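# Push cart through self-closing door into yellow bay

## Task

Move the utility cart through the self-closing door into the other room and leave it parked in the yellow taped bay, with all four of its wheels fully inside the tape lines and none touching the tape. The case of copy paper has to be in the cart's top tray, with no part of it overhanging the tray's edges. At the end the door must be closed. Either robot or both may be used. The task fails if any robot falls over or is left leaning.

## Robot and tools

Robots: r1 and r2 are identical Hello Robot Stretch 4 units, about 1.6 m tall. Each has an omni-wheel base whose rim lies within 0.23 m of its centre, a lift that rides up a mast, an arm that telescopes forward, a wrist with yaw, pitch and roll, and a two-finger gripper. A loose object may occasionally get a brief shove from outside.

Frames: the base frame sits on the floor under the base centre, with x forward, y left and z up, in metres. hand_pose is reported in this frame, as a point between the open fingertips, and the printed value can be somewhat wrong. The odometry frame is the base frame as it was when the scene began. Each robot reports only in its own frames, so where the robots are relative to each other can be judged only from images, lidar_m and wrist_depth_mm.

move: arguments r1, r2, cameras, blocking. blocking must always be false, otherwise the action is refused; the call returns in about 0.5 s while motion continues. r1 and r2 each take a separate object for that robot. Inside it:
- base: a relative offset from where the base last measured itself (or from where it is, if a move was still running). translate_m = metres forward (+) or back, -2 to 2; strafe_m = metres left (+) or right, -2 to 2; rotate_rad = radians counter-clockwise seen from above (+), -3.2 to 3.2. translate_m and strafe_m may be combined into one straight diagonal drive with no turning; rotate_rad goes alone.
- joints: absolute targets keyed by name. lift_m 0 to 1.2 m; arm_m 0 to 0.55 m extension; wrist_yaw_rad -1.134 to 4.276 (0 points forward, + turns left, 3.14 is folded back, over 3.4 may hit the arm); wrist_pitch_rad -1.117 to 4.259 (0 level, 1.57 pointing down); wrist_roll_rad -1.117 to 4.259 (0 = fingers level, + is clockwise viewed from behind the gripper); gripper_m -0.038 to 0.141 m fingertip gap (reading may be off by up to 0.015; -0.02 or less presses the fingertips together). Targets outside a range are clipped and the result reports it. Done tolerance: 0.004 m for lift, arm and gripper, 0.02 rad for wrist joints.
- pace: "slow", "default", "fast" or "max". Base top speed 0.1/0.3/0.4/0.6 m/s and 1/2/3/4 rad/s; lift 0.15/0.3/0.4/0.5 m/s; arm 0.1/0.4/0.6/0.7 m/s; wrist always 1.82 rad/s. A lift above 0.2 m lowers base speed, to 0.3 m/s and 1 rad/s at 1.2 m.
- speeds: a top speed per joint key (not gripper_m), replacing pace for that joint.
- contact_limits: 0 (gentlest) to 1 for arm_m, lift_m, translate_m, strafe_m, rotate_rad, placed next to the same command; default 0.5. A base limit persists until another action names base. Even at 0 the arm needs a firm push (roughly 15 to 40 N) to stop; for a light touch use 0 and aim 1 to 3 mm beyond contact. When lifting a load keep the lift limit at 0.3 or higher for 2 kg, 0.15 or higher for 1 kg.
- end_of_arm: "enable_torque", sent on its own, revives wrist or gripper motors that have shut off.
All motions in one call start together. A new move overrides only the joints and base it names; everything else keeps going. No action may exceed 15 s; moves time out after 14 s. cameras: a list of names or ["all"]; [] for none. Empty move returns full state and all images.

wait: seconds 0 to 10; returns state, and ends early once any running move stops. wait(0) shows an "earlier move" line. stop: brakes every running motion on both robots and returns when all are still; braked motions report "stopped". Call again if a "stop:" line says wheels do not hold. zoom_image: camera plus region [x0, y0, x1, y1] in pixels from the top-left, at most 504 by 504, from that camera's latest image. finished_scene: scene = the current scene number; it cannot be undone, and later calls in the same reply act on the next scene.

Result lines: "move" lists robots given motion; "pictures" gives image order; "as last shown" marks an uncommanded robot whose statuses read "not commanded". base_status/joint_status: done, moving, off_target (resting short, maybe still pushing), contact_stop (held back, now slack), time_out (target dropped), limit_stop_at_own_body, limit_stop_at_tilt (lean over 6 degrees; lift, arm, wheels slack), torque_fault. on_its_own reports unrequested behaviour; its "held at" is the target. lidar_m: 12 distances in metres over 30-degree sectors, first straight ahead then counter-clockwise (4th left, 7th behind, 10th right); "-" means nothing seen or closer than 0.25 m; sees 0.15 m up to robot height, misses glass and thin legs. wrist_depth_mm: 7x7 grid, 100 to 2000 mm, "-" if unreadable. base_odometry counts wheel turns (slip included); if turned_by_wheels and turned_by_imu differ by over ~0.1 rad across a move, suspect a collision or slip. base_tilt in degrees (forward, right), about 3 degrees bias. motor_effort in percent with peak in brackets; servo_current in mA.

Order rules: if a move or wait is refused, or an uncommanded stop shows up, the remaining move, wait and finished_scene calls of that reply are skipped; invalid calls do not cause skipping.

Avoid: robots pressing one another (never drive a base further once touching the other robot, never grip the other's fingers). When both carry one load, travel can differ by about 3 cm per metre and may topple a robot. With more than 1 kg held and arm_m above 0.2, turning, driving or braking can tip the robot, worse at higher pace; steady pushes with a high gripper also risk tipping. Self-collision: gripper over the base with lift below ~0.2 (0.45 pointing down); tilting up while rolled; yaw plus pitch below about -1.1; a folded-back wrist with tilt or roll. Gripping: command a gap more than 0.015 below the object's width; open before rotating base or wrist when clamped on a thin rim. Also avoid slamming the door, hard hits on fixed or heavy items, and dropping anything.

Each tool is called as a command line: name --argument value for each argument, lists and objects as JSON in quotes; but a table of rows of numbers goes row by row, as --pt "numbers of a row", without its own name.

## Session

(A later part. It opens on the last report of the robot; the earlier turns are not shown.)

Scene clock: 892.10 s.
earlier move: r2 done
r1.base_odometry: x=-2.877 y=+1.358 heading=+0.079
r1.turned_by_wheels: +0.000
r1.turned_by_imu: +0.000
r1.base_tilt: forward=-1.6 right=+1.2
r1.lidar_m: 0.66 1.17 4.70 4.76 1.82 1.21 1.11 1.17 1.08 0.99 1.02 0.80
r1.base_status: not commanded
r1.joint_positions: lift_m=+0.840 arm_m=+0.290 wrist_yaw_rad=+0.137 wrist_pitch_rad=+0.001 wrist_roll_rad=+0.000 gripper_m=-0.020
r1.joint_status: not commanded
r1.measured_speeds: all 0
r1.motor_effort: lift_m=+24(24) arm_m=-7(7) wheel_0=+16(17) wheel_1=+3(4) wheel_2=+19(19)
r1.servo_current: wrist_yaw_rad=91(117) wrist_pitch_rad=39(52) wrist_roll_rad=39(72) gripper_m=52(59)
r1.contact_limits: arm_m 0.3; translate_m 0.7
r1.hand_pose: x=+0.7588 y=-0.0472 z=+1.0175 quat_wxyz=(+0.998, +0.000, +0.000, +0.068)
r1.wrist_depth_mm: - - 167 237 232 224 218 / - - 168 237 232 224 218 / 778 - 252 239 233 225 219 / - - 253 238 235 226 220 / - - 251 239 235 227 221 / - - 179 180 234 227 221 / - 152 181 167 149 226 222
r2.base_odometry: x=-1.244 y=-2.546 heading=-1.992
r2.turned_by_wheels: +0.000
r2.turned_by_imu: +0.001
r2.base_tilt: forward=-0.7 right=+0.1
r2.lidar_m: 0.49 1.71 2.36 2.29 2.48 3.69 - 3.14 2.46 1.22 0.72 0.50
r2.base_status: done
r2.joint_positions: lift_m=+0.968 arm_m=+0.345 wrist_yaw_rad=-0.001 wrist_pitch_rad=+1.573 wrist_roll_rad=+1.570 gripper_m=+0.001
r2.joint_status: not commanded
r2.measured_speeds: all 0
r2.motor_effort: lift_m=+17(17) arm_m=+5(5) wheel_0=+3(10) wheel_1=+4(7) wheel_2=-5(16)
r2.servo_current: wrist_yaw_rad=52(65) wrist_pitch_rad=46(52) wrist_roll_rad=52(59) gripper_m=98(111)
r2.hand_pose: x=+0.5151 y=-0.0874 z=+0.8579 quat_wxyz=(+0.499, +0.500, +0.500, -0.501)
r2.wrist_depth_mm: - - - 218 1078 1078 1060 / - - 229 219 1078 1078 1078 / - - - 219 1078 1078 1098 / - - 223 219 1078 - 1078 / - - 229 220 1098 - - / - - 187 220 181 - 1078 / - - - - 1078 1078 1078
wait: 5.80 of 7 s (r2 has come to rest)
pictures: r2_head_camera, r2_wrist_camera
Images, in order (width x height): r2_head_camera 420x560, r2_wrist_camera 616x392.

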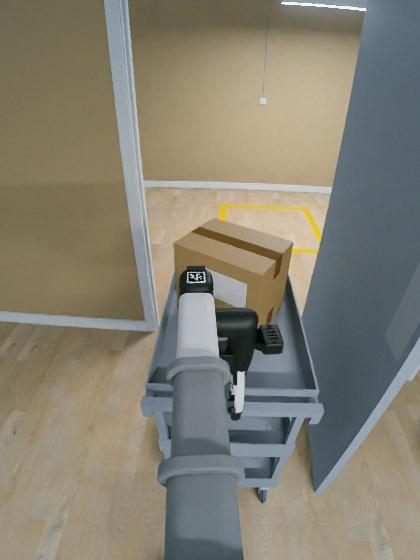

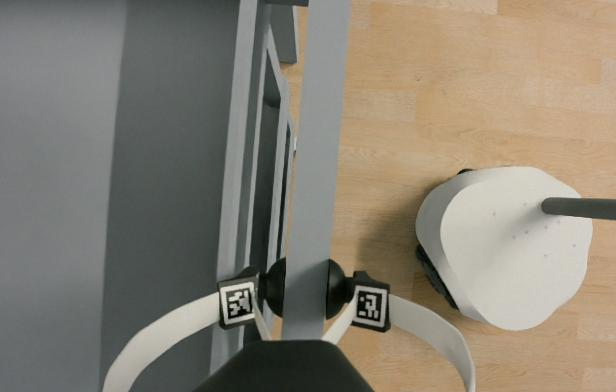

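move --blocking false --r2 '{"base":{"translate_m":0.35,"strafe_m":0.0},"pace":"slow"}'

wait --seconds 7 --cameras '["r2_wrist_camera","r2_head_camera","r2_head_right_camera"]'

Scene clock: 900.63 s.
move: r2 moving
r1: as last shown
r1.contact_limits: arm_m 0.3; translate_m 0.7
r2.base_odometry: x=-1.249 y=-2.557 heading=-1.992
r2.turned_by_wheels: +0.000
r2.turned_by_imu: +0.001
r2.base_tilt: forward=-0.7 right=+0.1
r2.lidar_m: 0.50 1.70 2.34 2.31 2.52 3.75 - 3.18 2.47 1.21 0.74 0.50
r2.base_status: translate_m moving; strafe_m moving
r2.joint_positions: lift_m=+0.968 arm_m=+0.345 wrist_yaw_rad=-0.001 wrist_pitch_rad=+1.573 wrist_roll_rad=+1.570 gripper_m=+0.001
r2.joint_status: not commanded
r2.measured_speeds: translate_m=+0.049 strafe_m=+0.000 rotate_rad=+0.000 lift_m=+0.000 arm_m=+0.000 wrist_yaw_rad=+0.000 wrist_pitch_rad=+0.000 wrist_roll_rad=+0.000
r2.motor_effort: lift_m=+17(17) arm_m=+5(5) wheel_0=+6(6) wheel_1=+7(7) wheel_2=-14(14)
r2.servo_current: wrist_yaw_rad=39(52) wrist_pitch_rad=39(46) wrist_roll_rad=46(59) gripper_m=91(104)
r2.hand_pose: x=+0.5151 y=-0.0874 z=+0.8579 quat_wxyz=(+0.499, +0.500, +0.500, -0.501)
r2.wrist_depth_mm: - - - 285 1060 1078 1078 / - - 218 218 1060 1078 1078 / - - 232 219 1060 1098 1078 / - - 235 219 1098 - 1078 / - - 219 220 1078 - - / - - 189 220 181 - 1078 / - - - - 1078 1098 1098
pictures: none

Scene clock: 904.90 s.
earlier move: r2 done
r1.base_odometry: x=-2.877 y=+1.358 heading=+0.079
r1.turned_by_wheels: +0.000
r1.turned_by_imu: +0.000
r1.base_tilt: forward=-1.6 right=+1.2
r1.lidar_m: 0.66 1.11 4.72 4.75 1.78 1.22 1.13 1.15 1.09 1.00 1.03 0.79
r1.base_status: not commanded
r1.joint_positions: lift_m=+0.840 arm_m=+0.290 wrist_yaw_rad=+0.137 wrist_pitch_rad=+0.001 wrist_roll_rad=+0.000 gripper_m=-0.020
r1.joint_status: not commanded
r1.measured_speeds: all 0
r1.motor_effort: lift_m=+24(24) arm_m=-7(7) wheel_0=+16(17) wheel_1=+3(4) wheel_2=+19(19)
r1.servo_current: wrist_yaw_rad=91(124) wrist_pitch_rad=33(52) wrist_roll_rad=39(72) gripper_m=46(52)
r1.contact_limits: arm_m 0.3; translate_m 0.7
r1.hand_pose: x=+0.7588 y=-0.0472 z=+1.0175 quat_wxyz=(+0.998, +0.000, +0.000, +0.068)
r1.wrist_depth_mm: - - 167 239 232 224 218 / - 676 168 237 233 224 218 / - 683 252 238 233 225 219 / - 699 252 238 234 226 220 / - 683 252 240 233 226 220 / - 691 179 179 232 226 221 / - 152 182 167 149 226 222
r2.base_odometry: x=-1.388 y=-2.865 heading=-1.993
r2.turned_by_wheels: +0.000
r2.turned_by_imu: -0.001
r2.base_tilt: forward=-0.7 right=+0.1
r2.lidar_m: 0.51 1.35 1.95 2.28 2.42 3.66 - 3.20 2.51 0.86 0.55 0.50
r2.base_status: done
r2.joint_positions: lift_m=+0.968 arm_m=+0.345 wrist_yaw_rad=-0.001 wrist_pitch_rad=+1.573 wrist_roll_rad=+1.570 gripper_m=+0.001
r2.joint_status: not commanded
r2.measured_speeds: all 0
r2.motor_effort: lift_m=+17(17) arm_m=+5(5) wheel_0=+2(8) wheel_1=+4(8) wheel_2=-10(14)
r2.servo_current: wrist_yaw_rad=39(59) wrist_pitch_rad=46(52) wrist_roll_rad=52(65) gripper_m=104(111)
r2.hand_pose: x=+0.5151 y=-0.0874 z=+0.8579 quat_wxyz=(+0.499, +0.500, +0.500, -0.501)
r2.wrist_depth_mm: - - - 259 - 1078 1078 / - - 219 220 1078 1078 1078 / - - - 220 1098 1078 1078 / - - 236 220 1060 - 1098 / - - 231 220 1078 - - / - - 187 220 181 - 1060 / - - 220 - 1078 1098 1098
wait: 4.27 of 7 s (r2 has come to rest)
pictures: r2_head_camera, r2_head_right_camera, r2_wrist_camera
Images, in order (width x height): r2_head_camera 420x560, r2_head_right_camera 420x672, r2_wrist_camera 616x392.

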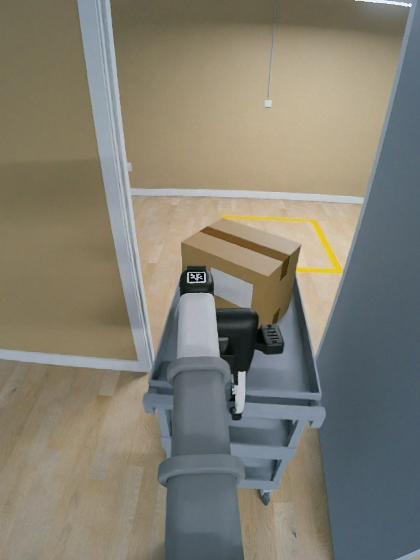

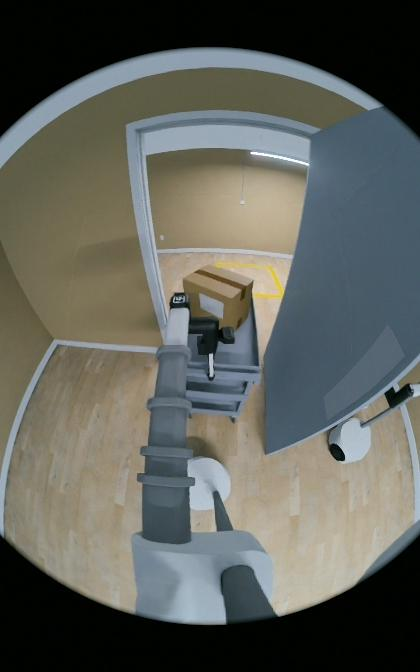

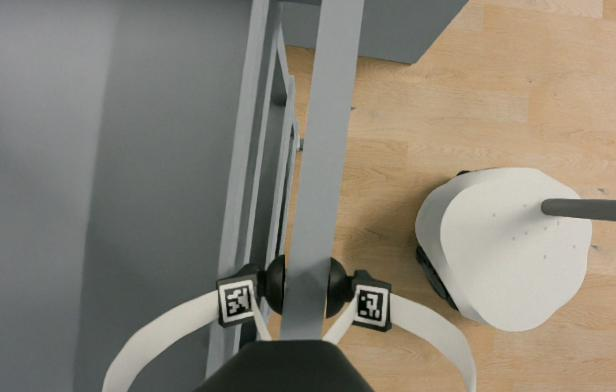

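move --blocking false --r2 '{"base":{"translate_m":0.45,"strafe_m":-0.04},"pace":"slow"}'

wait --seconds 7 --cameras '["r2_wrist_camera","r2_head_camera","r2_head_right_camera"]'

Scene clock: 915.87 s.
move: r2 moving
r1: as last shown
r1.contact_limits: arm_m 0.3; translate_m 0.7
r1.wrist_depth_mm: - 699 167 236 231 224 218 / - 676 169 236 232 224 218 / - 683 252 238 233 225 220 / - - 251 238 233 225 220 / - - 252 240 234 225 220 / - 691 179 180 233 227 220 / - 153 182 167 149 226 222
r2.base_odometry: x=-1.394 y=-2.876 heading=-1.993
r2.turned_by_wheels: +0.000
r2.turned_by_imu: +0.000
r2.base_tilt: forward=-0.6 right=+0.1
r2.lidar_m: 0.49 1.32 1.96 2.28 2.45 3.67 - 3.22 2.52 0.73 0.52 0.50
r2.base_status: translate_m moving; strafe_m moving
r2.joint_positions: lift_m=+0.968 arm_m=+0.345 wrist_yaw_rad=-0.001 wrist_pitch_rad=+1.573 wrist_roll_rad=+1.570 gripper_m=+0.001
r2.joint_status: not commanded
r2.measured_speeds: translate_m=+0.048 strafe_m=-0.005 rotate_rad=-0.001 lift_m=+0.000 arm_m=+0.000 wrist_yaw_rad=+0.000 wrist_pitch_rad=+0.000 wrist_roll_rad=+0.000
r2.motor_effort: lift_m=+17(17) arm_m=+5(5) wheel_0=+4(9) wheel_1=+4(6) wheel_2=-13(14)
r2.servo_current: wrist_yaw_rad=39(59) wrist_pitch_rad=39(46) wrist_roll_rad=46(59) gripper_m=98(111)
r2.hand_pose: x=+0.5151 y=-0.0874 z=+0.8579 quat_wxyz=(+0.499, +0.500, +0.500, -0.501)
r2.wrist_depth_mm: - - - 252 - 1078 1078 / - - - 219 1060 1060 1078 / - - - 220 1078 1078 1078 / - - 226 219 1078 - 1078 / - - 218 219 1098 - - / - - 187 219 181 - 1078 / - - - - 1078 1078 1098
pictures: none

Scene clock: 921.17 s.
earlier move: r2 done
r1.base_odometry: x=-2.877 y=+1.358 heading=+0.079
r1.turned_by_wheels: +0.000
r1.turned_by_imu: +0.000
r1.base_tilt: forward=-1.6 right=+1.2
r1.lidar_m: 0.65 3.65 4.71 4.76 1.80 1.23 1.14 1.15 1.09 1.00 1.02 0.79
r1.base_status: not commanded
r1.joint_positions: lift_m=+0.840 arm_m=+0.290 wrist_yaw_rad=+0.137 wrist_pitch_rad=+0.001 wrist_roll_rad=+0.000 gripper_m=-0.020
r1.joint_status: not commanded
r1.measured_speeds: all 0
r1.on_its_own: wrist_yaw_rad is at rest, and its servo_current (111 mA) is outside its rest range (0 to 104 mA)
r1.motor_effort: lift_m=+24(24) arm_m=-7(7) wheel_0=+16(17) wheel_1=+4(4) wheel_2=+19(19)
r1.servo_current: wrist_yaw_rad=111(124) wrist_pitch_rad=39(59) wrist_roll_rad=46(72) gripper_m=46(59)
r1.contact_limits: arm_m 0.3; translate_m 0.7
r1.hand_pose: x=+0.7588 y=-0.0472 z=+1.0175 quat_wxyz=(+0.998, +0.000, +0.000, +0.068)
r1.wrist_depth_mm: - - 167 237 232 224 217 / - - 168 237 233 224 219 / - - 252 238 233 224 219 / - - 250 238 234 226 220 / - - 253 240 234 227 220 / - - 179 180 234 228 221 / - 153 182 168 149 227 223
r2.base_odometry: x=-1.608 y=-3.259 heading=-1.993
r2.turned_by_wheels: +0.001
r2.turned_by_imu: +0.002
r2.base_tilt: forward=-0.7 right=+0.1
r2.lidar_m: 0.50 0.90 1.29 2.28 2.46 3.62 - 3.21 0.50 0.49 0.56 0.50
r2.base_status: done
r2.joint_positions: lift_m=+0.968 arm_m=+0.345 wrist_yaw_rad=-0.001 wrist_pitch_rad=+1.573 wrist_roll_rad=+1.570 gripper_m=+0.001
r2.joint_status: not commanded
r2.measured_speeds: all 0
r2.motor_effort: lift_m=+17(17) arm_m=+5(5) wheel_0=+5(12) wheel_1=+4(7) wheel_2=-6(16)
r2.servo_current: wrist_yaw_rad=46(59) wrist_pitch_rad=33(52) wrist_roll_rad=52(59) gripper_m=98(111)
r2.hand_pose: x=+0.5151 y=-0.0874 z=+0.8579 quat_wxyz=(+0.499, +0.500, +0.500, -0.501)
r2.wrist_depth_mm: - - - 259 - - - / - - - 218 1078 1060 1078 / - - - 218 1060 1078 1078 / - - 233 219 1078 - 1078 / - - 227 220 1060 - - / - - 184 220 182 - 1078 / - - 225 - 1098 1078 1078
wait: 5.30 of 7 s (r2 has come to rest)
pictures: r2_head_camera, r2_head_right_camera, r2_wrist_camera
Images, in order (width x height): r2_head_camera 420x560, r2_head_right_camera 420x672, r2_wrist_camera 616x392.

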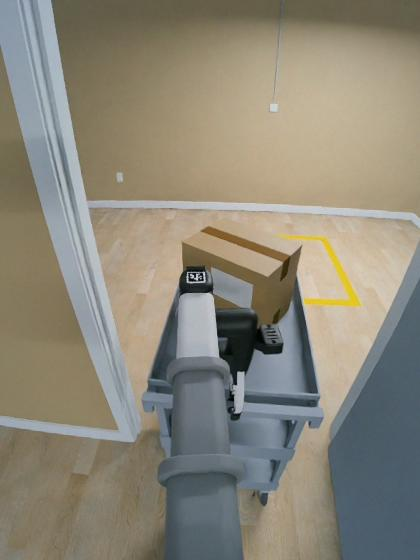

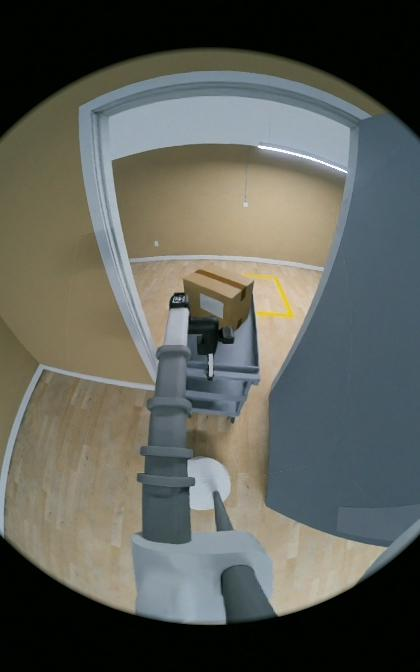

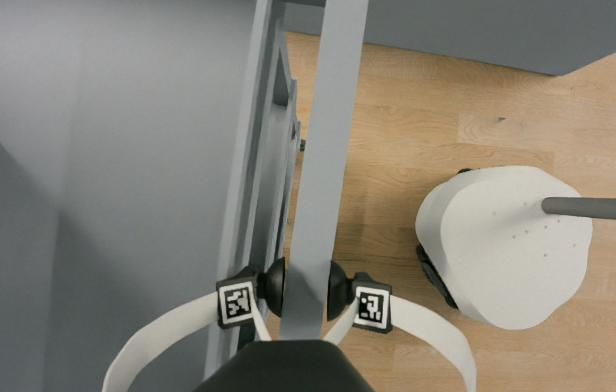

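move --blocking false --r2 '{"base":{"translate_m":0.3,"strafe_m":0.02},"pace":"slow"}'

wait --seconds 7 --cameras '["r2_wrist_camera","r2_head_camera","r2_head_right_camera","r2_head_left_camera"]'

Scene clock: 958.63 s.
move: r2 moving
r1.base_odometry: x=-2.877 y=+1.358 heading=+0.079
r1.turned_by_wheels: +0.000
r1.turned_by_imu: +0.000
r1.base_tilt: forward=-1.5 right=+1.2
r1.lidar_m: 0.69 3.65 4.73 4.76 1.78 1.22 1.13 1.16 1.09 1.00 1.03 0.81
r1.base_status: not commanded
r1.joint_positions: lift_m=+0.840 arm_m=+0.290 wrist_yaw_rad=+0.137 wrist_pitch_rad=+0.001 wrist_roll_rad=+0.000 gripper_m=-0.020
r1.joint_status: not commanded
r1.measured_speeds: all 0
r1.motor_effort: lift_m=+24(24) arm_m=-7(7) wheel_0=+16(16) wheel_1=+4(4) wheel_2=+19(19)
r1.servo_current: wrist_yaw_rad=111(117) wrist_pitch_rad=33(52) wrist_roll_rad=52(65) gripper_m=52(52)
r1.contact_limits: arm_m 0.3; translate_m 0.7
r1.hand_pose: x=+0.7588 y=-0.0472 z=+1.0175 quat_wxyz=(+0.998, +0.000, +0.000, +0.068)
r1.wrist_depth_mm: - - 167 237 231 224 217 / - - 168 237 233 224 218 / - - 251 239 233 225 219 / - - 250 238 234 224 220 / - - 252 240 234 225 220 / - - 179 180 233 228 221 / - 152 182 167 149 226 222
r2.base_odometry: x=-1.613 y=-3.271 heading=-1.992
r2.turned_by_wheels: +0.000
r2.turned_by_imu: +0.001
r2.base_tilt: forward=-0.7 right=+0.1
r2.lidar_m: 0.51 0.88 1.27 2.26 2.48 3.66 - 3.23 0.50 0.49 0.57 0.50
r2.base_status: translate_m moving; strafe_m moving
r2.joint_positions: lift_m=+0.968 arm_m=+0.345 wrist_yaw_rad=-0.001 wrist_pitch_rad=+1.573 wrist_roll_rad=+1.570 gripper_m=+0.001
r2.joint_status: not commanded
r2.measured_speeds: translate_m=+0.049 strafe_m=+0.003 rotate_rad=+0.000 lift_m=+0.000 arm_m=+0.000 wrist_yaw_rad=+0.000 wrist_pitch_rad=+0.000 wrist_roll_rad=+0.000
r2.motor_effort: lift_m=+17(17) arm_m=+5(5) wheel_0=+10(10) wheel_1=+6(8) wheel_2=-11(12)
r2.servo_current: wrist_yaw_rad=33(59) wrist_pitch_rad=46(46) wrist_roll_rad=46(52) gripper_m=98(104)
r2.hand_pose: x=+0.5151 y=-0.0874 z=+0.8579 quat_wxyz=(+0.499, +0.500, +0.500, -0.501)
r2.wrist_depth_mm: - - - 276 218 - - / - - - 245 1060 1078 1078 / - - - 219 1060 1060 1098 / - - 229 218 1098 - 1098 / - - 219 220 1078 - - / - - 188 219 181 - 1098 / - - - - 1098 1060 1078
pictures: none

Scene clock: 962.43 s.
earlier move: r2 done
r1.base_odometry: x=-2.877 y=+1.358 heading=+0.079
r1.turned_by_wheels: +0.000
r1.turned_by_imu: +0.000
r1.base_tilt: forward=-1.6 right=+1.2
r1.lidar_m: 0.66 3.63 4.72 4.76 1.79 1.22 1.14 1.16 1.09 0.99 0.99 0.80
r1.base_status: not commanded
r1.joint_positions: lift_m=+0.840 arm_m=+0.290 wrist_yaw_rad=+0.137 wrist_pitch_rad=+0.001 wrist_roll_rad=+0.000 gripper_m=-0.020
r1.joint_status: not commanded
r1.measured_speeds: all 0
r1.motor_effort: lift_m=+24(24) arm_m=-7(7) wheel_0=+15(17) wheel_1=+4(4) wheel_2=+19(19)
r1.servo_current: wrist_yaw_rad=104(124) wrist_pitch_rad=39(52) wrist_roll_rad=26(78) gripper_m=46(52)
r1.contact_limits: arm_m 0.3; translate_m 0.7
r1.hand_pose: x=+0.7588 y=-0.0472 z=+1.0175 quat_wxyz=(+0.998, +0.000, +0.000, +0.068)
r1.wrist_depth_mm: - - 167 237 231 224 218 / - - 169 237 234 224 218 / - - 252 238 232 224 220 / - - 252 239 234 225 220 / - - 251 239 235 226 220 / - - 179 180 233 226 220 / - 152 182 168 149 226 222
r2.base_odometry: x=-1.713 y=-3.540 heading=-1.993
r2.turned_by_wheels: -0.001
r2.turned_by_imu: -0.001
r2.base_tilt: forward=-0.7 right=+0.1
r2.lidar_m: 0.50 0.62 0.82 2.21 2.40 3.54 - 0.72 0.58 0.55 0.62 0.50
r2.base_status: done
r2.joint_positions: lift_m=+0.968 arm_m=+0.345 wrist_yaw_rad=-0.001 wrist_pitch_rad=+1.573 wrist_roll_rad=+1.570 gripper_m=+0.001
r2.joint_status: not commanded
r2.measured_speeds: all 0
r2.motor_effort: lift_m=+17(17) arm_m=+5(5) wheel_0=+1(10) wheel_1=+3(8) wheel_2=-8(13)
r2.servo_current: wrist_yaw_rad=52(59) wrist_pitch_rad=39(46) wrist_roll_rad=39(65) gripper_m=104(111)
r2.hand_pose: x=+0.5151 y=-0.0874 z=+0.8579 quat_wxyz=(+0.499, +0.500, +0.500, -0.501)
r2.wrist_depth_mm: - - - 277 219 1098 - / - - - 240 1078 1060 1060 / - - - 220 1078 1060 1060 / - - 235 220 1078 - 1060 / - - 219 220 1042 - - / - - 186 220 181 - 1098 / - - 220 - 1078 1078 1098
wait: 3.80 of 7 s (r2 has come to rest)
pictures: r2_head_camera, r2_head_left_camera, r2_head_right_camera, r2_wrist_camera
Images, in order (width x height): r2_head_camera 420x560, r2_head_left_camera 420x672, r2_head_right_camera 420x672, r2_wrist_camera 616x392.

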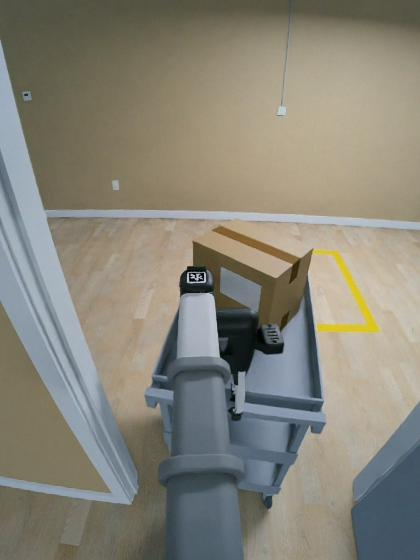

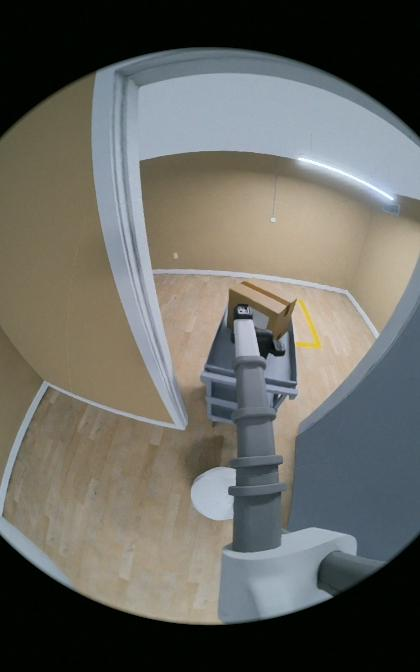

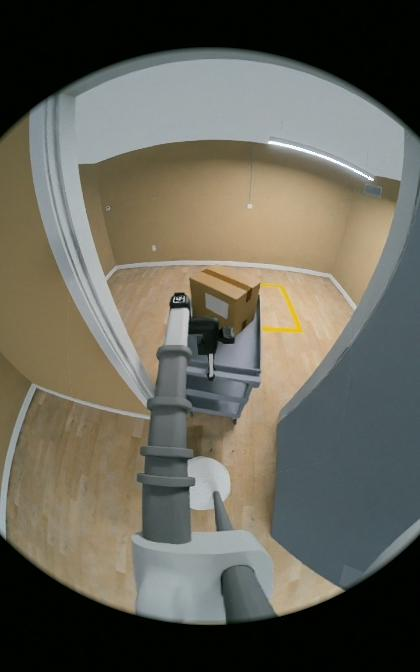

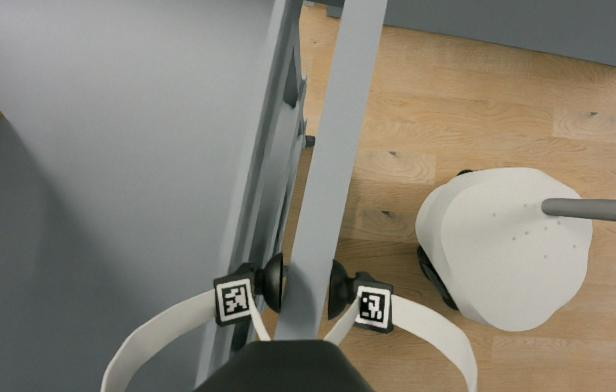

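move --blocking false --r2 '{"base":{"translate_m":0.28,"strafe_m":0.0},"pace":"slow"}'

wait --seconds 7 --cameras '["r2_wrist_camera","r2_head_camera","r2_head_right_camera"]'

Scene clock: 978.43 s.
move: r2 moving
r1: as last shown
r1.contact_limits: arm_m 0.3; translate_m 0.7
r2.base_odometry: x=-1.718 y=-3.552 heading=-1.993
r2.turned_by_wheels: +0.000
r2.turned_by_imu: +0.000
r2.base_tilt: forward=-0.7 right=+0.1
r2.lidar_m: 0.49 0.60 0.77 2.21 2.41 3.54 - 0.72 0.57 0.57 0.64 0.49
r2.base_status: translate_m moving; strafe_m moving
r2.joint_positions: lift_m=+0.968 arm_m=+0.345 wrist_yaw_rad=-0.001 wrist_pitch_rad=+1.573 wrist_roll_rad=+1.570 gripper_m=+0.001
r2.joint_status: not commanded
r2.measured_speeds: translate_m=+0.049 strafe_m=-0.001 rotate_rad=+0.001 lift_m=+0.000 arm_m=+0.000 wrist_yaw_rad=+0.000 wrist_pitch_rad=+0.000 wrist_roll_rad=+0.000
r2.motor_effort: lift_m=+17(17) arm_m=+5(5) wheel_0=+5(6) wheel_1=+5(6) wheel_2=-14(14)
r2.servo_current: wrist_yaw_rad=46(59) wrist_pitch_rad=46(46) wrist_roll_rad=59(59) gripper_m=98(111)
r2.hand_pose: x=+0.5151 y=-0.0874 z=+0.8579 quat_wxyz=(+0.499, +0.500, +0.500, -0.501)
r2.wrist_depth_mm: - - - 301 218 1078 - / - - - 239 1078 1078 1078 / - - - 249 1098 1060 1078 / - - 232 219 1060 - 1098 / - - 220 220 1060 - - / - - 188 220 180 - 1078 / - - - - 1060 1078 1098
pictures: none

Scene clock: 982.00 s.
earlier move: r2 done
r1.base_odometry: x=-2.877 y=+1.358 heading=+0.079
r1.turned_by_wheels: +0.000
r1.turned_by_imu: +0.000
r1.base_tilt: forward=-1.6 right=+1.2
r1.lidar_m: 0.66 3.64 4.68 4.77 1.76 1.21 1.14 1.17 1.09 1.00 1.01 0.80
r1.base_status: not commanded
r1.joint_positions: lift_m=+0.840 arm_m=+0.290 wrist_yaw_rad=+0.137 wrist_pitch_rad=+0.001 wrist_roll_rad=+0.000 gripper_m=-0.020
r1.joint_status: not commanded
r1.measured_speeds: all 0
r1.motor_effort: lift_m=+24(24) arm_m=-7(7) wheel_0=+16(17) wheel_1=+4(4) wheel_2=+19(19)
r1.servo_current: wrist_yaw_rad=98(117) wrist_pitch_rad=46(52) wrist_roll_rad=59(65) gripper_m=46(52)
r1.contact_limits: arm_m 0.3; translate_m 0.7
r1.hand_pose: x=+0.7588 y=-0.0472 z=+1.0175 quat_wxyz=(+0.998, +0.000, +0.000, +0.068)
r1.wrist_depth_mm: - - 167 237 231 224 217 / - - 168 236 232 224 219 / - - 253 238 234 225 220 / - - 250 239 234 226 220 / - - 251 240 234 226 220 / - - 180 180 234 227 220 / - 153 181 168 150 227 221
r2.base_odometry: x=-1.827 y=-3.796 heading=-1.993
r2.turned_by_wheels: +0.001
r2.turned_by_imu: +0.001
r2.base_tilt: forward=-0.7 right=+0.1
r2.lidar_m: 0.52 0.41 0.40 1.42 2.38 3.53 - 0.77 0.61 0.60 0.73 0.47
r2.base_status: done
r2.joint_positions: lift_m=+0.968 arm_m=+0.345 wrist_yaw_rad=-0.001 wrist_pitch_rad=+1.573 wrist_roll_rad=+1.570 gripper_m=+0.001
r2.joint_status: not commanded
r2.measured_speeds: all 0
r2.motor_effort: lift_m=+17(17) arm_m=+5(5) wheel_0=+4(9) wheel_1=+5(8) wheel_2=-7(14)
r2.servo_current: wrist_yaw_rad=33(59) wrist_pitch_rad=39(52) wrist_roll_rad=52(59) gripper_m=98(111)
r2.hand_pose: x=+0.5151 y=-0.0874 z=+0.8579 quat_wxyz=(+0.499, +0.500, +0.500, -0.501)
r2.wrist_depth_mm: - - - 298 218 1060 - / - - - 274 1060 1078 1060 / - - - 253 1060 1042 1078 / - - 219 219 1078 - 1078 / - - 220 220 1078 - - / - - 188 220 180 - 1098 / - - 220 - 1098 1098 1060
wait: 3.57 of 7 s (r2 has come to rest)
pictures: r2_head_camera, r2_head_right_camera, r2_wrist_camera
Images, in order (width x height): r2_head_camera 420x560, r2_head_right_camera 420x672, r2_wrist_camera 616x392.

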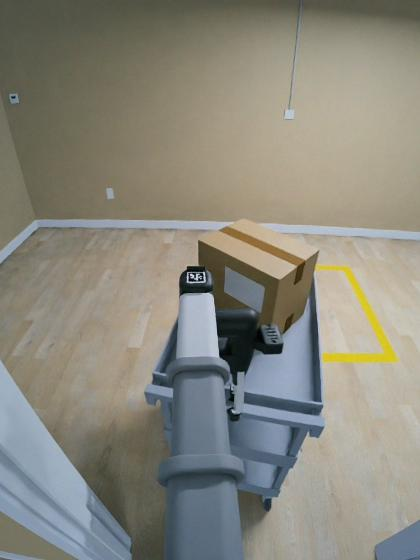

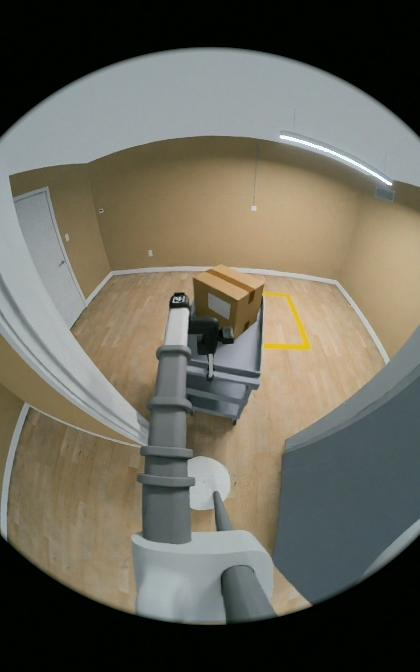

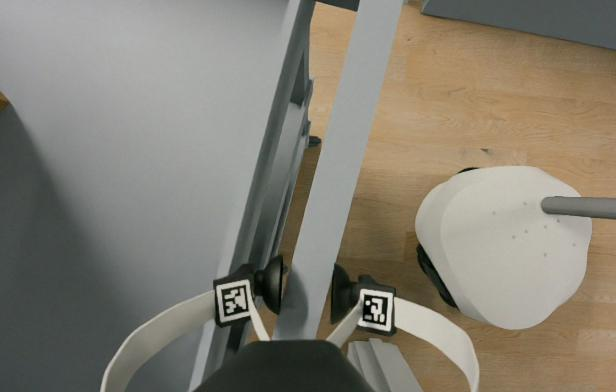

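move --blocking false --r2 '{"base":{"translate_m":0.33,"strafe_m":-0.03},"pace":"slow"}'

wait --seconds 7 --cameras '["r2_wrist_camera","r2_head_camera","r2_head_right_camera"]'

Scene clock: 994.17 s.
move: r2 moving
r1: as last shown
r1.contact_limits: arm_m 0.3; translate_m 0.7
r2.base_odometry: x=-1.834 y=-3.807 heading=-1.992
r2.turned_by_wheels: +0.000
r2.turned_by_imu: +0.001
r2.base_tilt: forward=-0.7 right=+0.1
r2.lidar_m: 0.49 0.44 0.40 1.36 2.36 3.48 - 0.78 0.61 0.60 0.70 0.48
r2.base_status: translate_m moving; strafe_m moving
r2.joint_positions: lift_m=+0.968 arm_m=+0.345 wrist_yaw_rad=-0.002 wrist_pitch_rad=+1.573 wrist_roll_rad=+1.570 gripper_m=+0.001
r2.joint_status: not commanded
r2.measured_speeds: translate_m=+0.048 strafe_m=-0.005 rotate_rad=-0.001 lift_m=+0.000 arm_m=+0.000 wrist_yaw_rad=-0.002 wrist_pitch_rad=+0.001 wrist_roll_rad=+0.000
r2.motor_effort: lift_m=+17(17) arm_m=+5(5) wheel_0=+3(9) wheel_1=+5(7) wheel_2=-11(12)
r2.servo_current: wrist_yaw_rad=52(52) wrist_pitch_rad=39(46) wrist_roll_rad=52(52) gripper_m=104(104)
r2.hand_pose: x=+0.5151 y=-0.0874 z=+0.8579 quat_wxyz=(+0.499, +0.500, +0.500, -0.501)
r2.wrist_depth_mm: - - - 293 218 1060 - / - - - 544 218 1078 1078 / - - - 263 1078 1078 1098 / - - - 236 1078 - 1078 / - - 218 219 1078 - - / - - 188 220 181 - 1098 / - - 220 - 1078 1078 1098
pictures: none

Scene clock: 998.27 s.
earlier move: r2 done
r1.base_odometry: x=-2.877 y=+1.358 heading=+0.079
r1.turned_by_wheels: +0.000
r1.turned_by_imu: +0.000
r1.base_tilt: forward=-1.6 right=+1.2
r1.lidar_m: 0.69 3.64 4.71 4.76 1.82 1.22 1.13 1.18 1.08 0.98 1.03 0.79
r1.base_status: not commanded
r1.joint_positions: lift_m=+0.840 arm_m=+0.290 wrist_yaw_rad=+0.137 wrist_pitch_rad=+0.001 wrist_roll_rad=+0.000 gripper_m=-0.020
r1.joint_status: not commanded
r1.measured_speeds: all 0
r1.motor_effort: lift_m=+24(24) arm_m=-7(7) wheel_0=+17(17) wheel_1=+4(4) wheel_2=+19(19)
r1.servo_current: wrist_yaw_rad=85(124) wrist_pitch_rad=46(52) wrist_roll_rad=59(65) gripper_m=46(52)
r1.contact_limits: arm_m 0.3; translate_m 0.7
r1.hand_pose: x=+0.7588 y=-0.0472 z=+1.0175 quat_wxyz=(+0.998, +0.000, +0.000, +0.068)
r1.wrist_depth_mm: - - 168 237 231 224 218 / - - 168 237 232 224 218 / - - 252 239 233 226 220 / - - 251 238 235 226 220 / - - 251 241 234 226 221 / - - 179 180 234 227 222 / - 152 182 167 150 226 221
r2.base_odometry: x=-1.990 y=-4.084 heading=-1.993
r2.turned_by_wheels: +0.000
r2.turned_by_imu: +0.001
r2.base_tilt: forward=-0.7 right=+0.1
r2.lidar_m: 0.53 2.81 2.24 0.30 2.59 3.53 - 0.80 0.65 0.66 2.74 0.50
r2.base_status: done
r2.joint_positions: lift_m=+0.968 arm_m=+0.345 wrist_yaw_rad=-0.002 wrist_pitch_rad=+1.573 wrist_roll_rad=+1.570 gripper_m=+0.001
r2.joint_status: not commanded
r2.measured_speeds: all 0
r2.motor_effort: lift_m=+17(17) arm_m=+5(5) wheel_0=+5(11) wheel_1=+4(7) wheel_2=-7(13)
r2.servo_current: wrist_yaw_rad=39(65) wrist_pitch_rad=39(52) wrist_roll_rad=46(65) gripper_m=98(111)
r2.hand_pose: x=+0.5151 y=-0.0874 z=+0.8579 quat_wxyz=(+0.499, +0.500, +0.500, -0.501)
r2.wrist_depth_mm: - - - 279 219 1078 1042 / - - - 279 1078 1078 1078 / - - - 239 1060 1060 1078 / - - 220 220 1078 - 1078 / - - 219 219 1078 - - / - - 189 220 180 - 1078 / - - 220 - 1098 - 1098
wait: 4.10 of 7 s (r2 has come to rest)
pictures: r2_head_camera, r2_head_right_camera, r2_wrist_camera
Images, in order (width x height): r2_head_camera 420x560, r2_head_right_camera 420x672, r2_wrist_camera 616x392.

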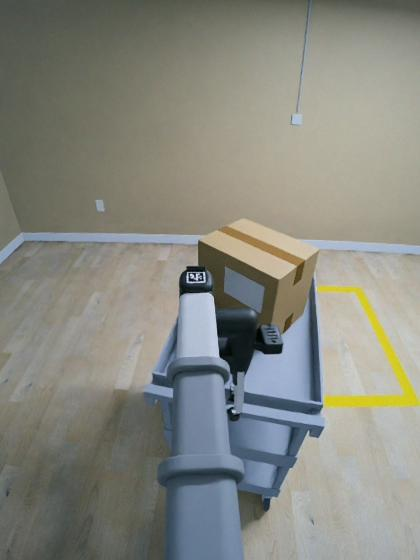

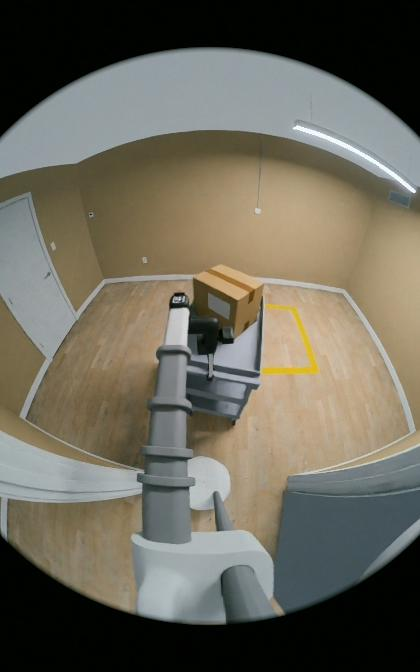

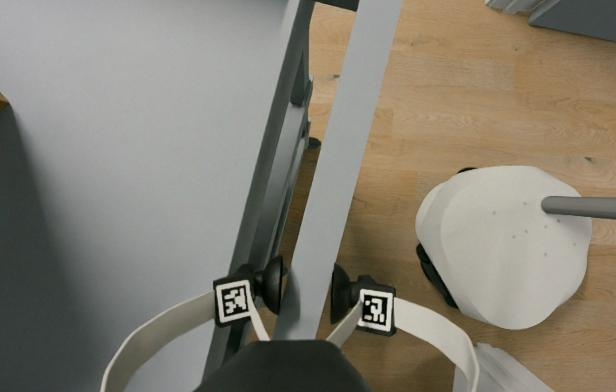

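move --blocking false --r2 '{"base":{"translate_m":0.28,"strafe_m":0.0},"pace":"slow"}'

wait --seconds 7 --cameras '["r2_wrist_camera","r2_head_camera","r2_head_right_camera"]'

Scene clock: 1008.37 s.
move: r2 moving
r1: as last shown
r1.contact_limits: arm_m 0.3; translate_m 0.7
r2.base_odometry: x=-1.995 y=-4.096 heading=-1.992
r2.turned_by_wheels: +0.000
r2.turned_by_imu: +0.001
r2.base_tilt: forward=-0.6 right=+0.0
r2.lidar_m: 0.48 2.81 2.24 0.29 0.38 3.53 - 0.83 0.62 0.67 2.75 0.48
r2.base_status: translate_m moving; strafe_m moving
r2.joint_positions: lift_m=+0.968 arm_m=+0.345 wrist_yaw_rad=-0.002 wrist_pitch_rad=+1.573 wrist_roll_rad=+1.570 gripper_m=+0.001
r2.joint_status: not commanded
r2.measured_speeds: translate_m=+0.048 strafe_m=+0.000 rotate_rad=-0.002 lift_m=+0.000 arm_m=+0.000 wrist_yaw_rad=+0.000 wrist_pitch_rad=+0.000 wrist_roll_rad=+0.000
r2.motor_effort: lift_m=+17(17) arm_m=+5(5) wheel_0=+4(10) wheel_1=+6(7) wheel_2=-11(12)
r2.servo_current: wrist_yaw_rad=52(52) wrist_pitch_rad=39(46) wrist_roll_rad=33(52) gripper_m=98(104)
r2.hand_pose: x=+0.5151 y=-0.0874 z=+0.8579 quat_wxyz=(+0.499, +0.500, +0.500, -0.501)
r2.wrist_depth_mm: - - - 300 218 1078 1060 / - - - 535 218 1078 1078 / - - - 264 1078 1078 1098 / - - - 225 1078 - 1078 / - - 219 220 1078 - - / - - 187 220 181 - 1078 / - - 220 - 1098 976 1078
pictures: none

Scene clock: 1011.93 s.
earlier move: r2 done
r1.base_odometry: x=-2.877 y=+1.358 heading=+0.079
r1.turned_by_wheels: +0.000
r1.turned_by_imu: +0.000
r1.base_tilt: forward=-1.6 right=+1.2
r1.lidar_m: 0.68 3.65 4.74 4.77 1.80 1.22 1.13 1.17 1.05 0.99 1.02 0.80
r1.base_status: not commanded
r1.joint_positions: lift_m=+0.840 arm_m=+0.290 wrist_yaw_rad=+0.137 wrist_pitch_rad=+0.001 wrist_roll_rad=+0.000 gripper_m=-0.020
r1.joint_status: not commanded
r1.measured_speeds: all 0
r1.motor_effort: lift_m=+24(24) arm_m=-7(7) wheel_0=+16(17) wheel_1=+4(4) wheel_2=+19(19)
r1.servo_current: wrist_yaw_rad=104(117) wrist_pitch_rad=46(52) wrist_roll_rad=39(65) gripper_m=46(52)
r1.contact_limits: arm_m 0.3; translate_m 0.7
r1.hand_pose: x=+0.7588 y=-0.0472 z=+1.0175 quat_wxyz=(+0.998, +0.000, +0.000, +0.068)
r1.wrist_depth_mm: - - 167 236 232 224 217 / - - 168 237 233 224 218 / - - 251 239 233 225 220 / - - 252 239 235 224 220 / - - 252 240 235 225 220 / - - 179 180 234 226 222 / - 153 181 167 149 225 222
r2.base_odometry: x=-2.104 y=-4.339 heading=-1.993
r2.turned_by_wheels: +0.000
r2.turned_by_imu: -0.001
r2.base_tilt: forward=-0.7 right=+0.0
r2.lidar_m: 0.53 2.72 2.20 0.72 0.39 0.48 - 0.87 0.75 1.64 2.75 0.46
r2.base_status: done
r2.joint_positions: lift_m=+0.968 arm_m=+0.345 wrist_yaw_rad=-0.002 wrist_pitch_rad=+1.573 wrist_roll_rad=+1.570 gripper_m=+0.001
r2.joint_status: not commanded
r2.measured_speeds: all 0
r2.motor_effort: lift_m=+17(17) arm_m=+5(5) wheel_0=+1(10) wheel_1=+3(7) wheel_2=-9(13)
r2.servo_current: wrist_yaw_rad=52(65) wrist_pitch_rad=39(46) wrist_roll_rad=46(59) gripper_m=98(111)
r2.hand_pose: x=+0.5151 y=-0.0874 z=+0.8579 quat_wxyz=(+0.499, +0.500, +0.500, -0.501)
r2.wrist_depth_mm: - - - 281 219 1060 1078 / - - - 285 219 1060 1098 / - - - 255 1078 1060 1060 / - - - 219 1078 - 1078 / - - 219 220 1078 - - / - - 188 220 180 - 1098 / - - 220 - 1098 1078 1078
wait: 3.57 of 7 s (r2 has come to rest)
pictures: r2_head_camera, r2_head_right_camera, r2_wrist_camera
Images, in order (width x height): r2_head_camera 420x560, r2_head_right_camera 420x672, r2_wrist_camera 616x392.

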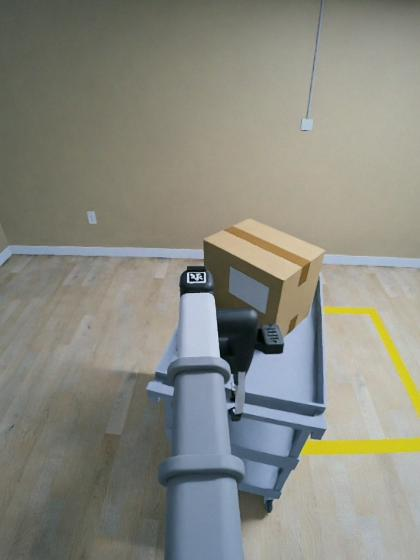

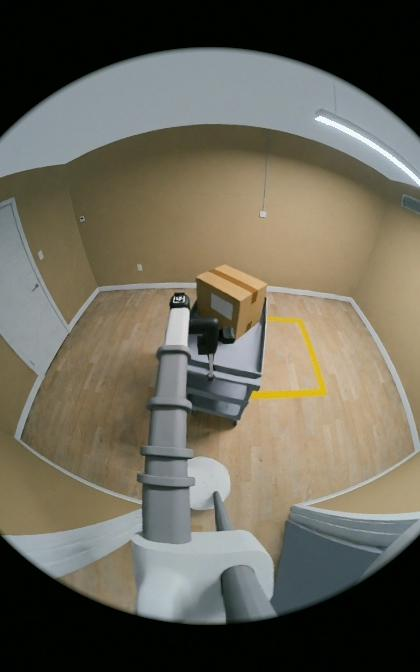

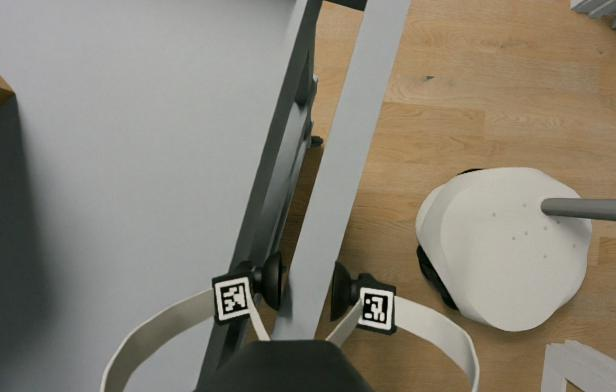

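move --blocking false --r2 '{"base":{"translate_m":0.15,"strafe_m":0.12},"pace":"slow"}'

wait --seconds 7 --cameras '["r2_wrist_camera","r2_head_camera","r2_head_right_camera"]'

Scene clock: 1021.87 s.
move: r2 moving
r1: as last shown
r1.contact_limits: arm_m 0.3; translate_m 0.7
r2.base_odometry: x=-2.101 y=-4.352 heading=-1.994
r2.turned_by_wheels: -0.001
r2.turned_by_imu: -0.001
r2.base_tilt: forward=-0.7 right=+0.1
r2.lidar_m: 0.53 2.73 2.20 0.78 0.39 0.44 - 0.85 0.76 1.67 2.76 0.48
r2.base_status: translate_m moving; strafe_m moving
r2.joint_positions: lift_m=+0.968 arm_m=+0.345 wrist_yaw_rad=-0.002 wrist_pitch_rad=+1.573 wrist_roll_rad=+1.570 gripper_m=+0.001
r2.joint_status: not commanded
r2.measured_speeds: translate_m=+0.041 strafe_m=+0.033 rotate_rad=-0.002 lift_m=+0.000 arm_m=+0.000 wrist_yaw_rad=+0.000 wrist_pitch_rad=+0.000 wrist_roll_rad=+0.000
r2.motor_effort: lift_m=+17(17) arm_m=+4(5) wheel_0=-8(11) wheel_1=+8(8) wheel_2=-15(15)
r2.servo_current: wrist_yaw_rad=46(59) wrist_pitch_rad=39(46) wrist_roll_rad=52(52) gripper_m=104(111)
r2.hand_pose: x=+0.5151 y=-0.0874 z=+0.8579 quat_wxyz=(+0.499, +0.500, +0.500, -0.501)
r2.wrist_depth_mm: - - - 270 219 1078 1078 / - - - 307 219 1078 1078 / - - - 262 1060 1078 1078 / - - - 544 1098 - 1078 / - - 220 219 1098 - - / - - 187 220 181 - 1098 / - - 220 - 1078 1078 1008
pictures: none

Scene clock: 1024.50 s.
earlier move: r2 done
r1.base_odometry: x=-2.877 y=+1.358 heading=+0.079
r1.turned_by_wheels: +0.000
r1.turned_by_imu: +0.000
r1.base_tilt: forward=-1.5 right=+1.2
r1.lidar_m: 0.68 3.65 4.71 4.76 1.78 1.24 1.12 1.15 1.08 1.00 1.03 0.78
r1.base_status: not commanded
r1.joint_positions: lift_m=+0.840 arm_m=+0.290 wrist_yaw_rad=+0.137 wrist_pitch_rad=+0.001 wrist_roll_rad=+0.000 gripper_m=-0.020
r1.joint_status: not commanded
r1.measured_speeds: all 0
r1.motor_effort: lift_m=+24(24) arm_m=-7(7) wheel_0=+16(17) wheel_1=+3(4) wheel_2=+19(19)
r1.servo_current: wrist_yaw_rad=104(117) wrist_pitch_rad=39(52) wrist_roll_rad=59(72) gripper_m=46(59)
r1.contact_limits: arm_m 0.3; translate_m 0.7
r1.hand_pose: x=+0.7588 y=-0.0472 z=+1.0175 quat_wxyz=(+0.998, +0.000, +0.000, +0.068)
r1.wrist_depth_mm: - - 167 236 230 224 218 / - - 169 236 233 224 218 / - - 251 240 234 225 220 / - - 250 238 235 226 220 / - - 252 240 235 226 220 / - - 179 180 234 227 221 / - 153 181 167 149 224 223
r2.base_odometry: x=-2.057 y=-4.525 heading=-1.994
r2.turned_by_wheels: +0.000
r2.turned_by_imu: +0.000
r2.base_tilt: forward=-0.7 right=+0.1
r2.lidar_m: 0.53 2.59 2.08 1.18 0.53 0.41 - 1.04 0.93 2.42 2.92 0.46
r2.base_status: done
r2.joint_positions: lift_m=+0.968 arm_m=+0.345 wrist_yaw_rad=-0.002 wrist_pitch_rad=+1.573 wrist_roll_rad=+1.571 gripper_m=+0.001
r2.joint_status: not commanded
r2.measured_speeds: all 0
r2.motor_effort: lift_m=+17(17) arm_m=+5(5) wheel_0=-8(13) wheel_1=+4(8) wheel_2=-9(15)
r2.servo_current: wrist_yaw_rad=52(65) wrist_pitch_rad=39(52) wrist_roll_rad=46(59) gripper_m=104(111)
r2.hand_pose: x=+0.5151 y=-0.0874 z=+0.8579 quat_wxyz=(+0.499, +0.500, +0.500, -0.501)
r2.wrist_depth_mm: 279 - - - 266 1060 1078 / - - - 252 219 1078 1060 / - - - 574 218 1078 1060 / - - - 274 1078 - - / - - 220 220 1060 - - / - 153 185 220 181 - 1060 / - - 1078 - 1078 1078 1078
wait: 2.63 of 7 s (r2 has come to rest)
pictures: r2_head_camera, r2_head_right_camera, r2_wrist_camera
Images, in order (width x height): r2_head_camera 420x560, r2_head_right_camera 420x672, r2_wrist_camera 616x392.

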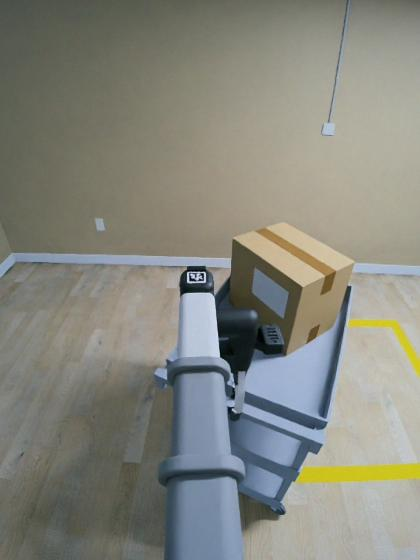

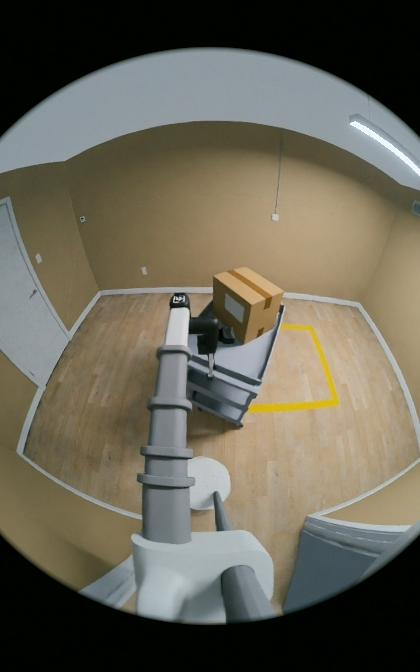

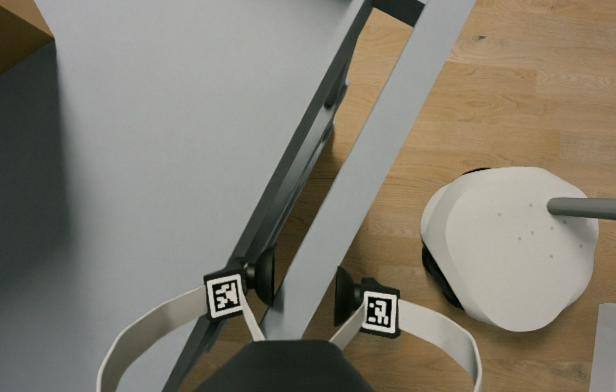

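move --blocking false --r2 '{"base":{"translate_m":0.25,"strafe_m":-0.12},"pace":"slow"}'

wait --seconds 7 --cameras '["r2_wrist_camera","r2_head_camera","r2_head_right_camera"]'

Scene clock: 1029.87 s.
move: r2 moving
r1: as last shown
r1.contact_limits: arm_m 0.3; translate_m 0.7
r2.base_odometry: x=-2.067 y=-4.534 heading=-1.994
r2.turned_by_wheels: +0.000
r2.turned_by_imu: +0.001
r2.base_tilt: forward=-0.7 right=+0.1
r2.lidar_m: 0.53 2.57 2.07 1.17 0.52 0.42 - 1.06 0.94 2.50 2.91 0.45
r2.base_status: translate_m moving; strafe_m moving
r2.joint_positions: lift_m=+0.968 arm_m=+0.345 wrist_yaw_rad=-0.002 wrist_pitch_rad=+1.573 wrist_roll_rad=+1.571 gripper_m=+0.001
r2.joint_status: not commanded
r2.measured_speeds: translate_m=+0.048 strafe_m=-0.024 rotate_rad=+0.000 lift_m=+0.000 arm_m=+0.000 wrist_yaw_rad=-0.008 wrist_pitch_rad=+0.000 wrist_roll_rad=+0.000
r2.motor_effort: lift_m=+16(17) arm_m=+5(5) wheel_0=+4(10) wheel_1=+6(6) wheel_2=-11(12)
r2.servo_current: wrist_yaw_rad=33(52) wrist_pitch_rad=39(46) wrist_roll_rad=39(52) gripper_m=98(111)
r2.hand_pose: x=+0.5151 y=-0.0874 z=+0.8579 quat_wxyz=(+0.499, +0.500, +0.500, -0.501)
r2.wrist_depth_mm: 277 - - - 263 1060 1078 / - - - - 219 1078 1078 / - - - 1078 220 1078 1060 / - - - 1078 219 - 831 / - - 212 220 1078 - - / - - 188 220 182 - 1078 / - - 1060 - - 1078 1078
pictures: none

Scene clock: 1033.33 s.
earlier move: r2 done
r1.base_odometry: x=-2.877 y=+1.358 heading=+0.079
r1.turned_by_wheels: +0.000
r1.turned_by_imu: +0.000
r1.base_tilt: forward=-1.6 right=+1.2
r1.lidar_m: 0.68 3.63 4.70 4.77 1.78 1.23 1.14 1.16 1.09 0.98 1.01 0.78
r1.base_status: not commanded
r1.joint_positions: lift_m=+0.840 arm_m=+0.290 wrist_yaw_rad=+0.137 wrist_pitch_rad=+0.001 wrist_roll_rad=+0.000 gripper_m=-0.020
r1.joint_status: not commanded
r1.measured_speeds: all 0
r1.motor_effort: lift_m=+24(24) arm_m=-7(7) wheel_0=+16(17) wheel_1=+3(4) wheel_2=+19(19)
r1.servo_current: wrist_yaw_rad=91(117) wrist_pitch_rad=39(52) wrist_roll_rad=52(65) gripper_m=46(52)
r1.contact_limits: arm_m 0.3; translate_m 0.7
r1.hand_pose: x=+0.7588 y=-0.0472 z=+1.0175 quat_wxyz=(+0.998, +0.000, +0.000, +0.068)
r1.wrist_depth_mm: - - 167 237 231 224 218 / - - 168 237 234 224 218 / - - 252 238 233 224 220 / - - 252 239 234 225 220 / - - 252 239 234 225 220 / - - 179 180 234 227 222 / - 153 181 167 149 226 222
r2.base_odometry: x=-2.269 y=-4.704 heading=-1.994
r2.turned_by_wheels: +0.000
r2.turned_by_imu: +0.001
r2.base_tilt: forward=-0.7 right=+0.1
r2.lidar_m: 0.52 2.31 2.16 1.87 0.83 0.70 1.86 1.00 1.01 2.61 2.82 0.48
r2.base_status: done
r2.joint_positions: lift_m=+0.968 arm_m=+0.345 wrist_yaw_rad=-0.003 wrist_pitch_rad=+1.572 wrist_roll_rad=+1.571 gripper_m=+0.001
r2.joint_status: not commanded
r2.measured_speeds: all 0
r2.motor_effort: lift_m=+17(17) arm_m=+5(5) wheel_0=+5(15) wheel_1=+4(7) wheel_2=-6(13)
r2.servo_current: wrist_yaw_rad=52(65) wrist_pitch_rad=39(46) wrist_roll_rad=46(65) gripper_m=98(111)
r2.hand_pose: x=+0.5153 y=-0.0874 z=+0.8579 quat_wxyz=(+0.499, +0.501, +0.499, -0.501)
r2.wrist_depth_mm: - - - 1060 218 1060 1060 / - - - 303 1078 1078 1060 / - - - 236 1078 1060 1078 / - - 223 219 1078 - 854 / - - 220 220 1078 - - / - - 187 220 182 - 1078 / - - 220 - 1060 1098 1078
wait: 3.47 of 7 s (r2 has come to rest)
pictures: r2_head_camera, r2_head_right_camera, r2_wrist_camera
Images, in order (width x height): r2_head_camera 420x560, r2_head_right_camera 420x672, r2_wrist_camera 616x392.

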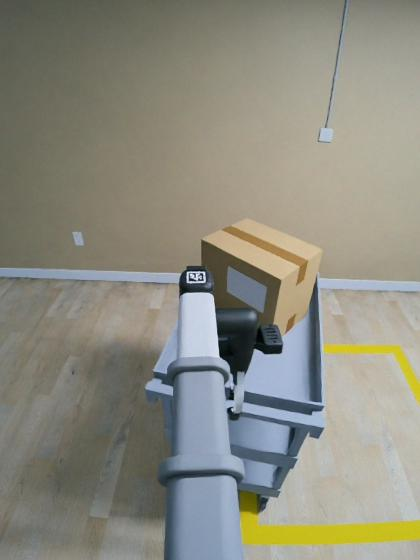

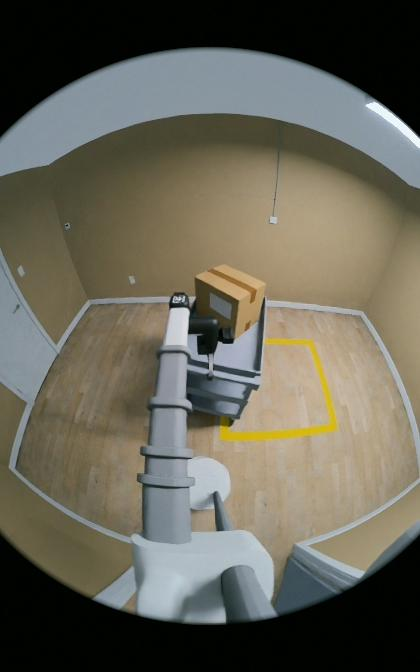

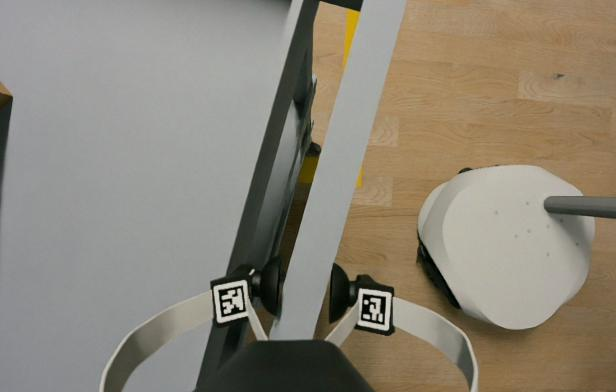

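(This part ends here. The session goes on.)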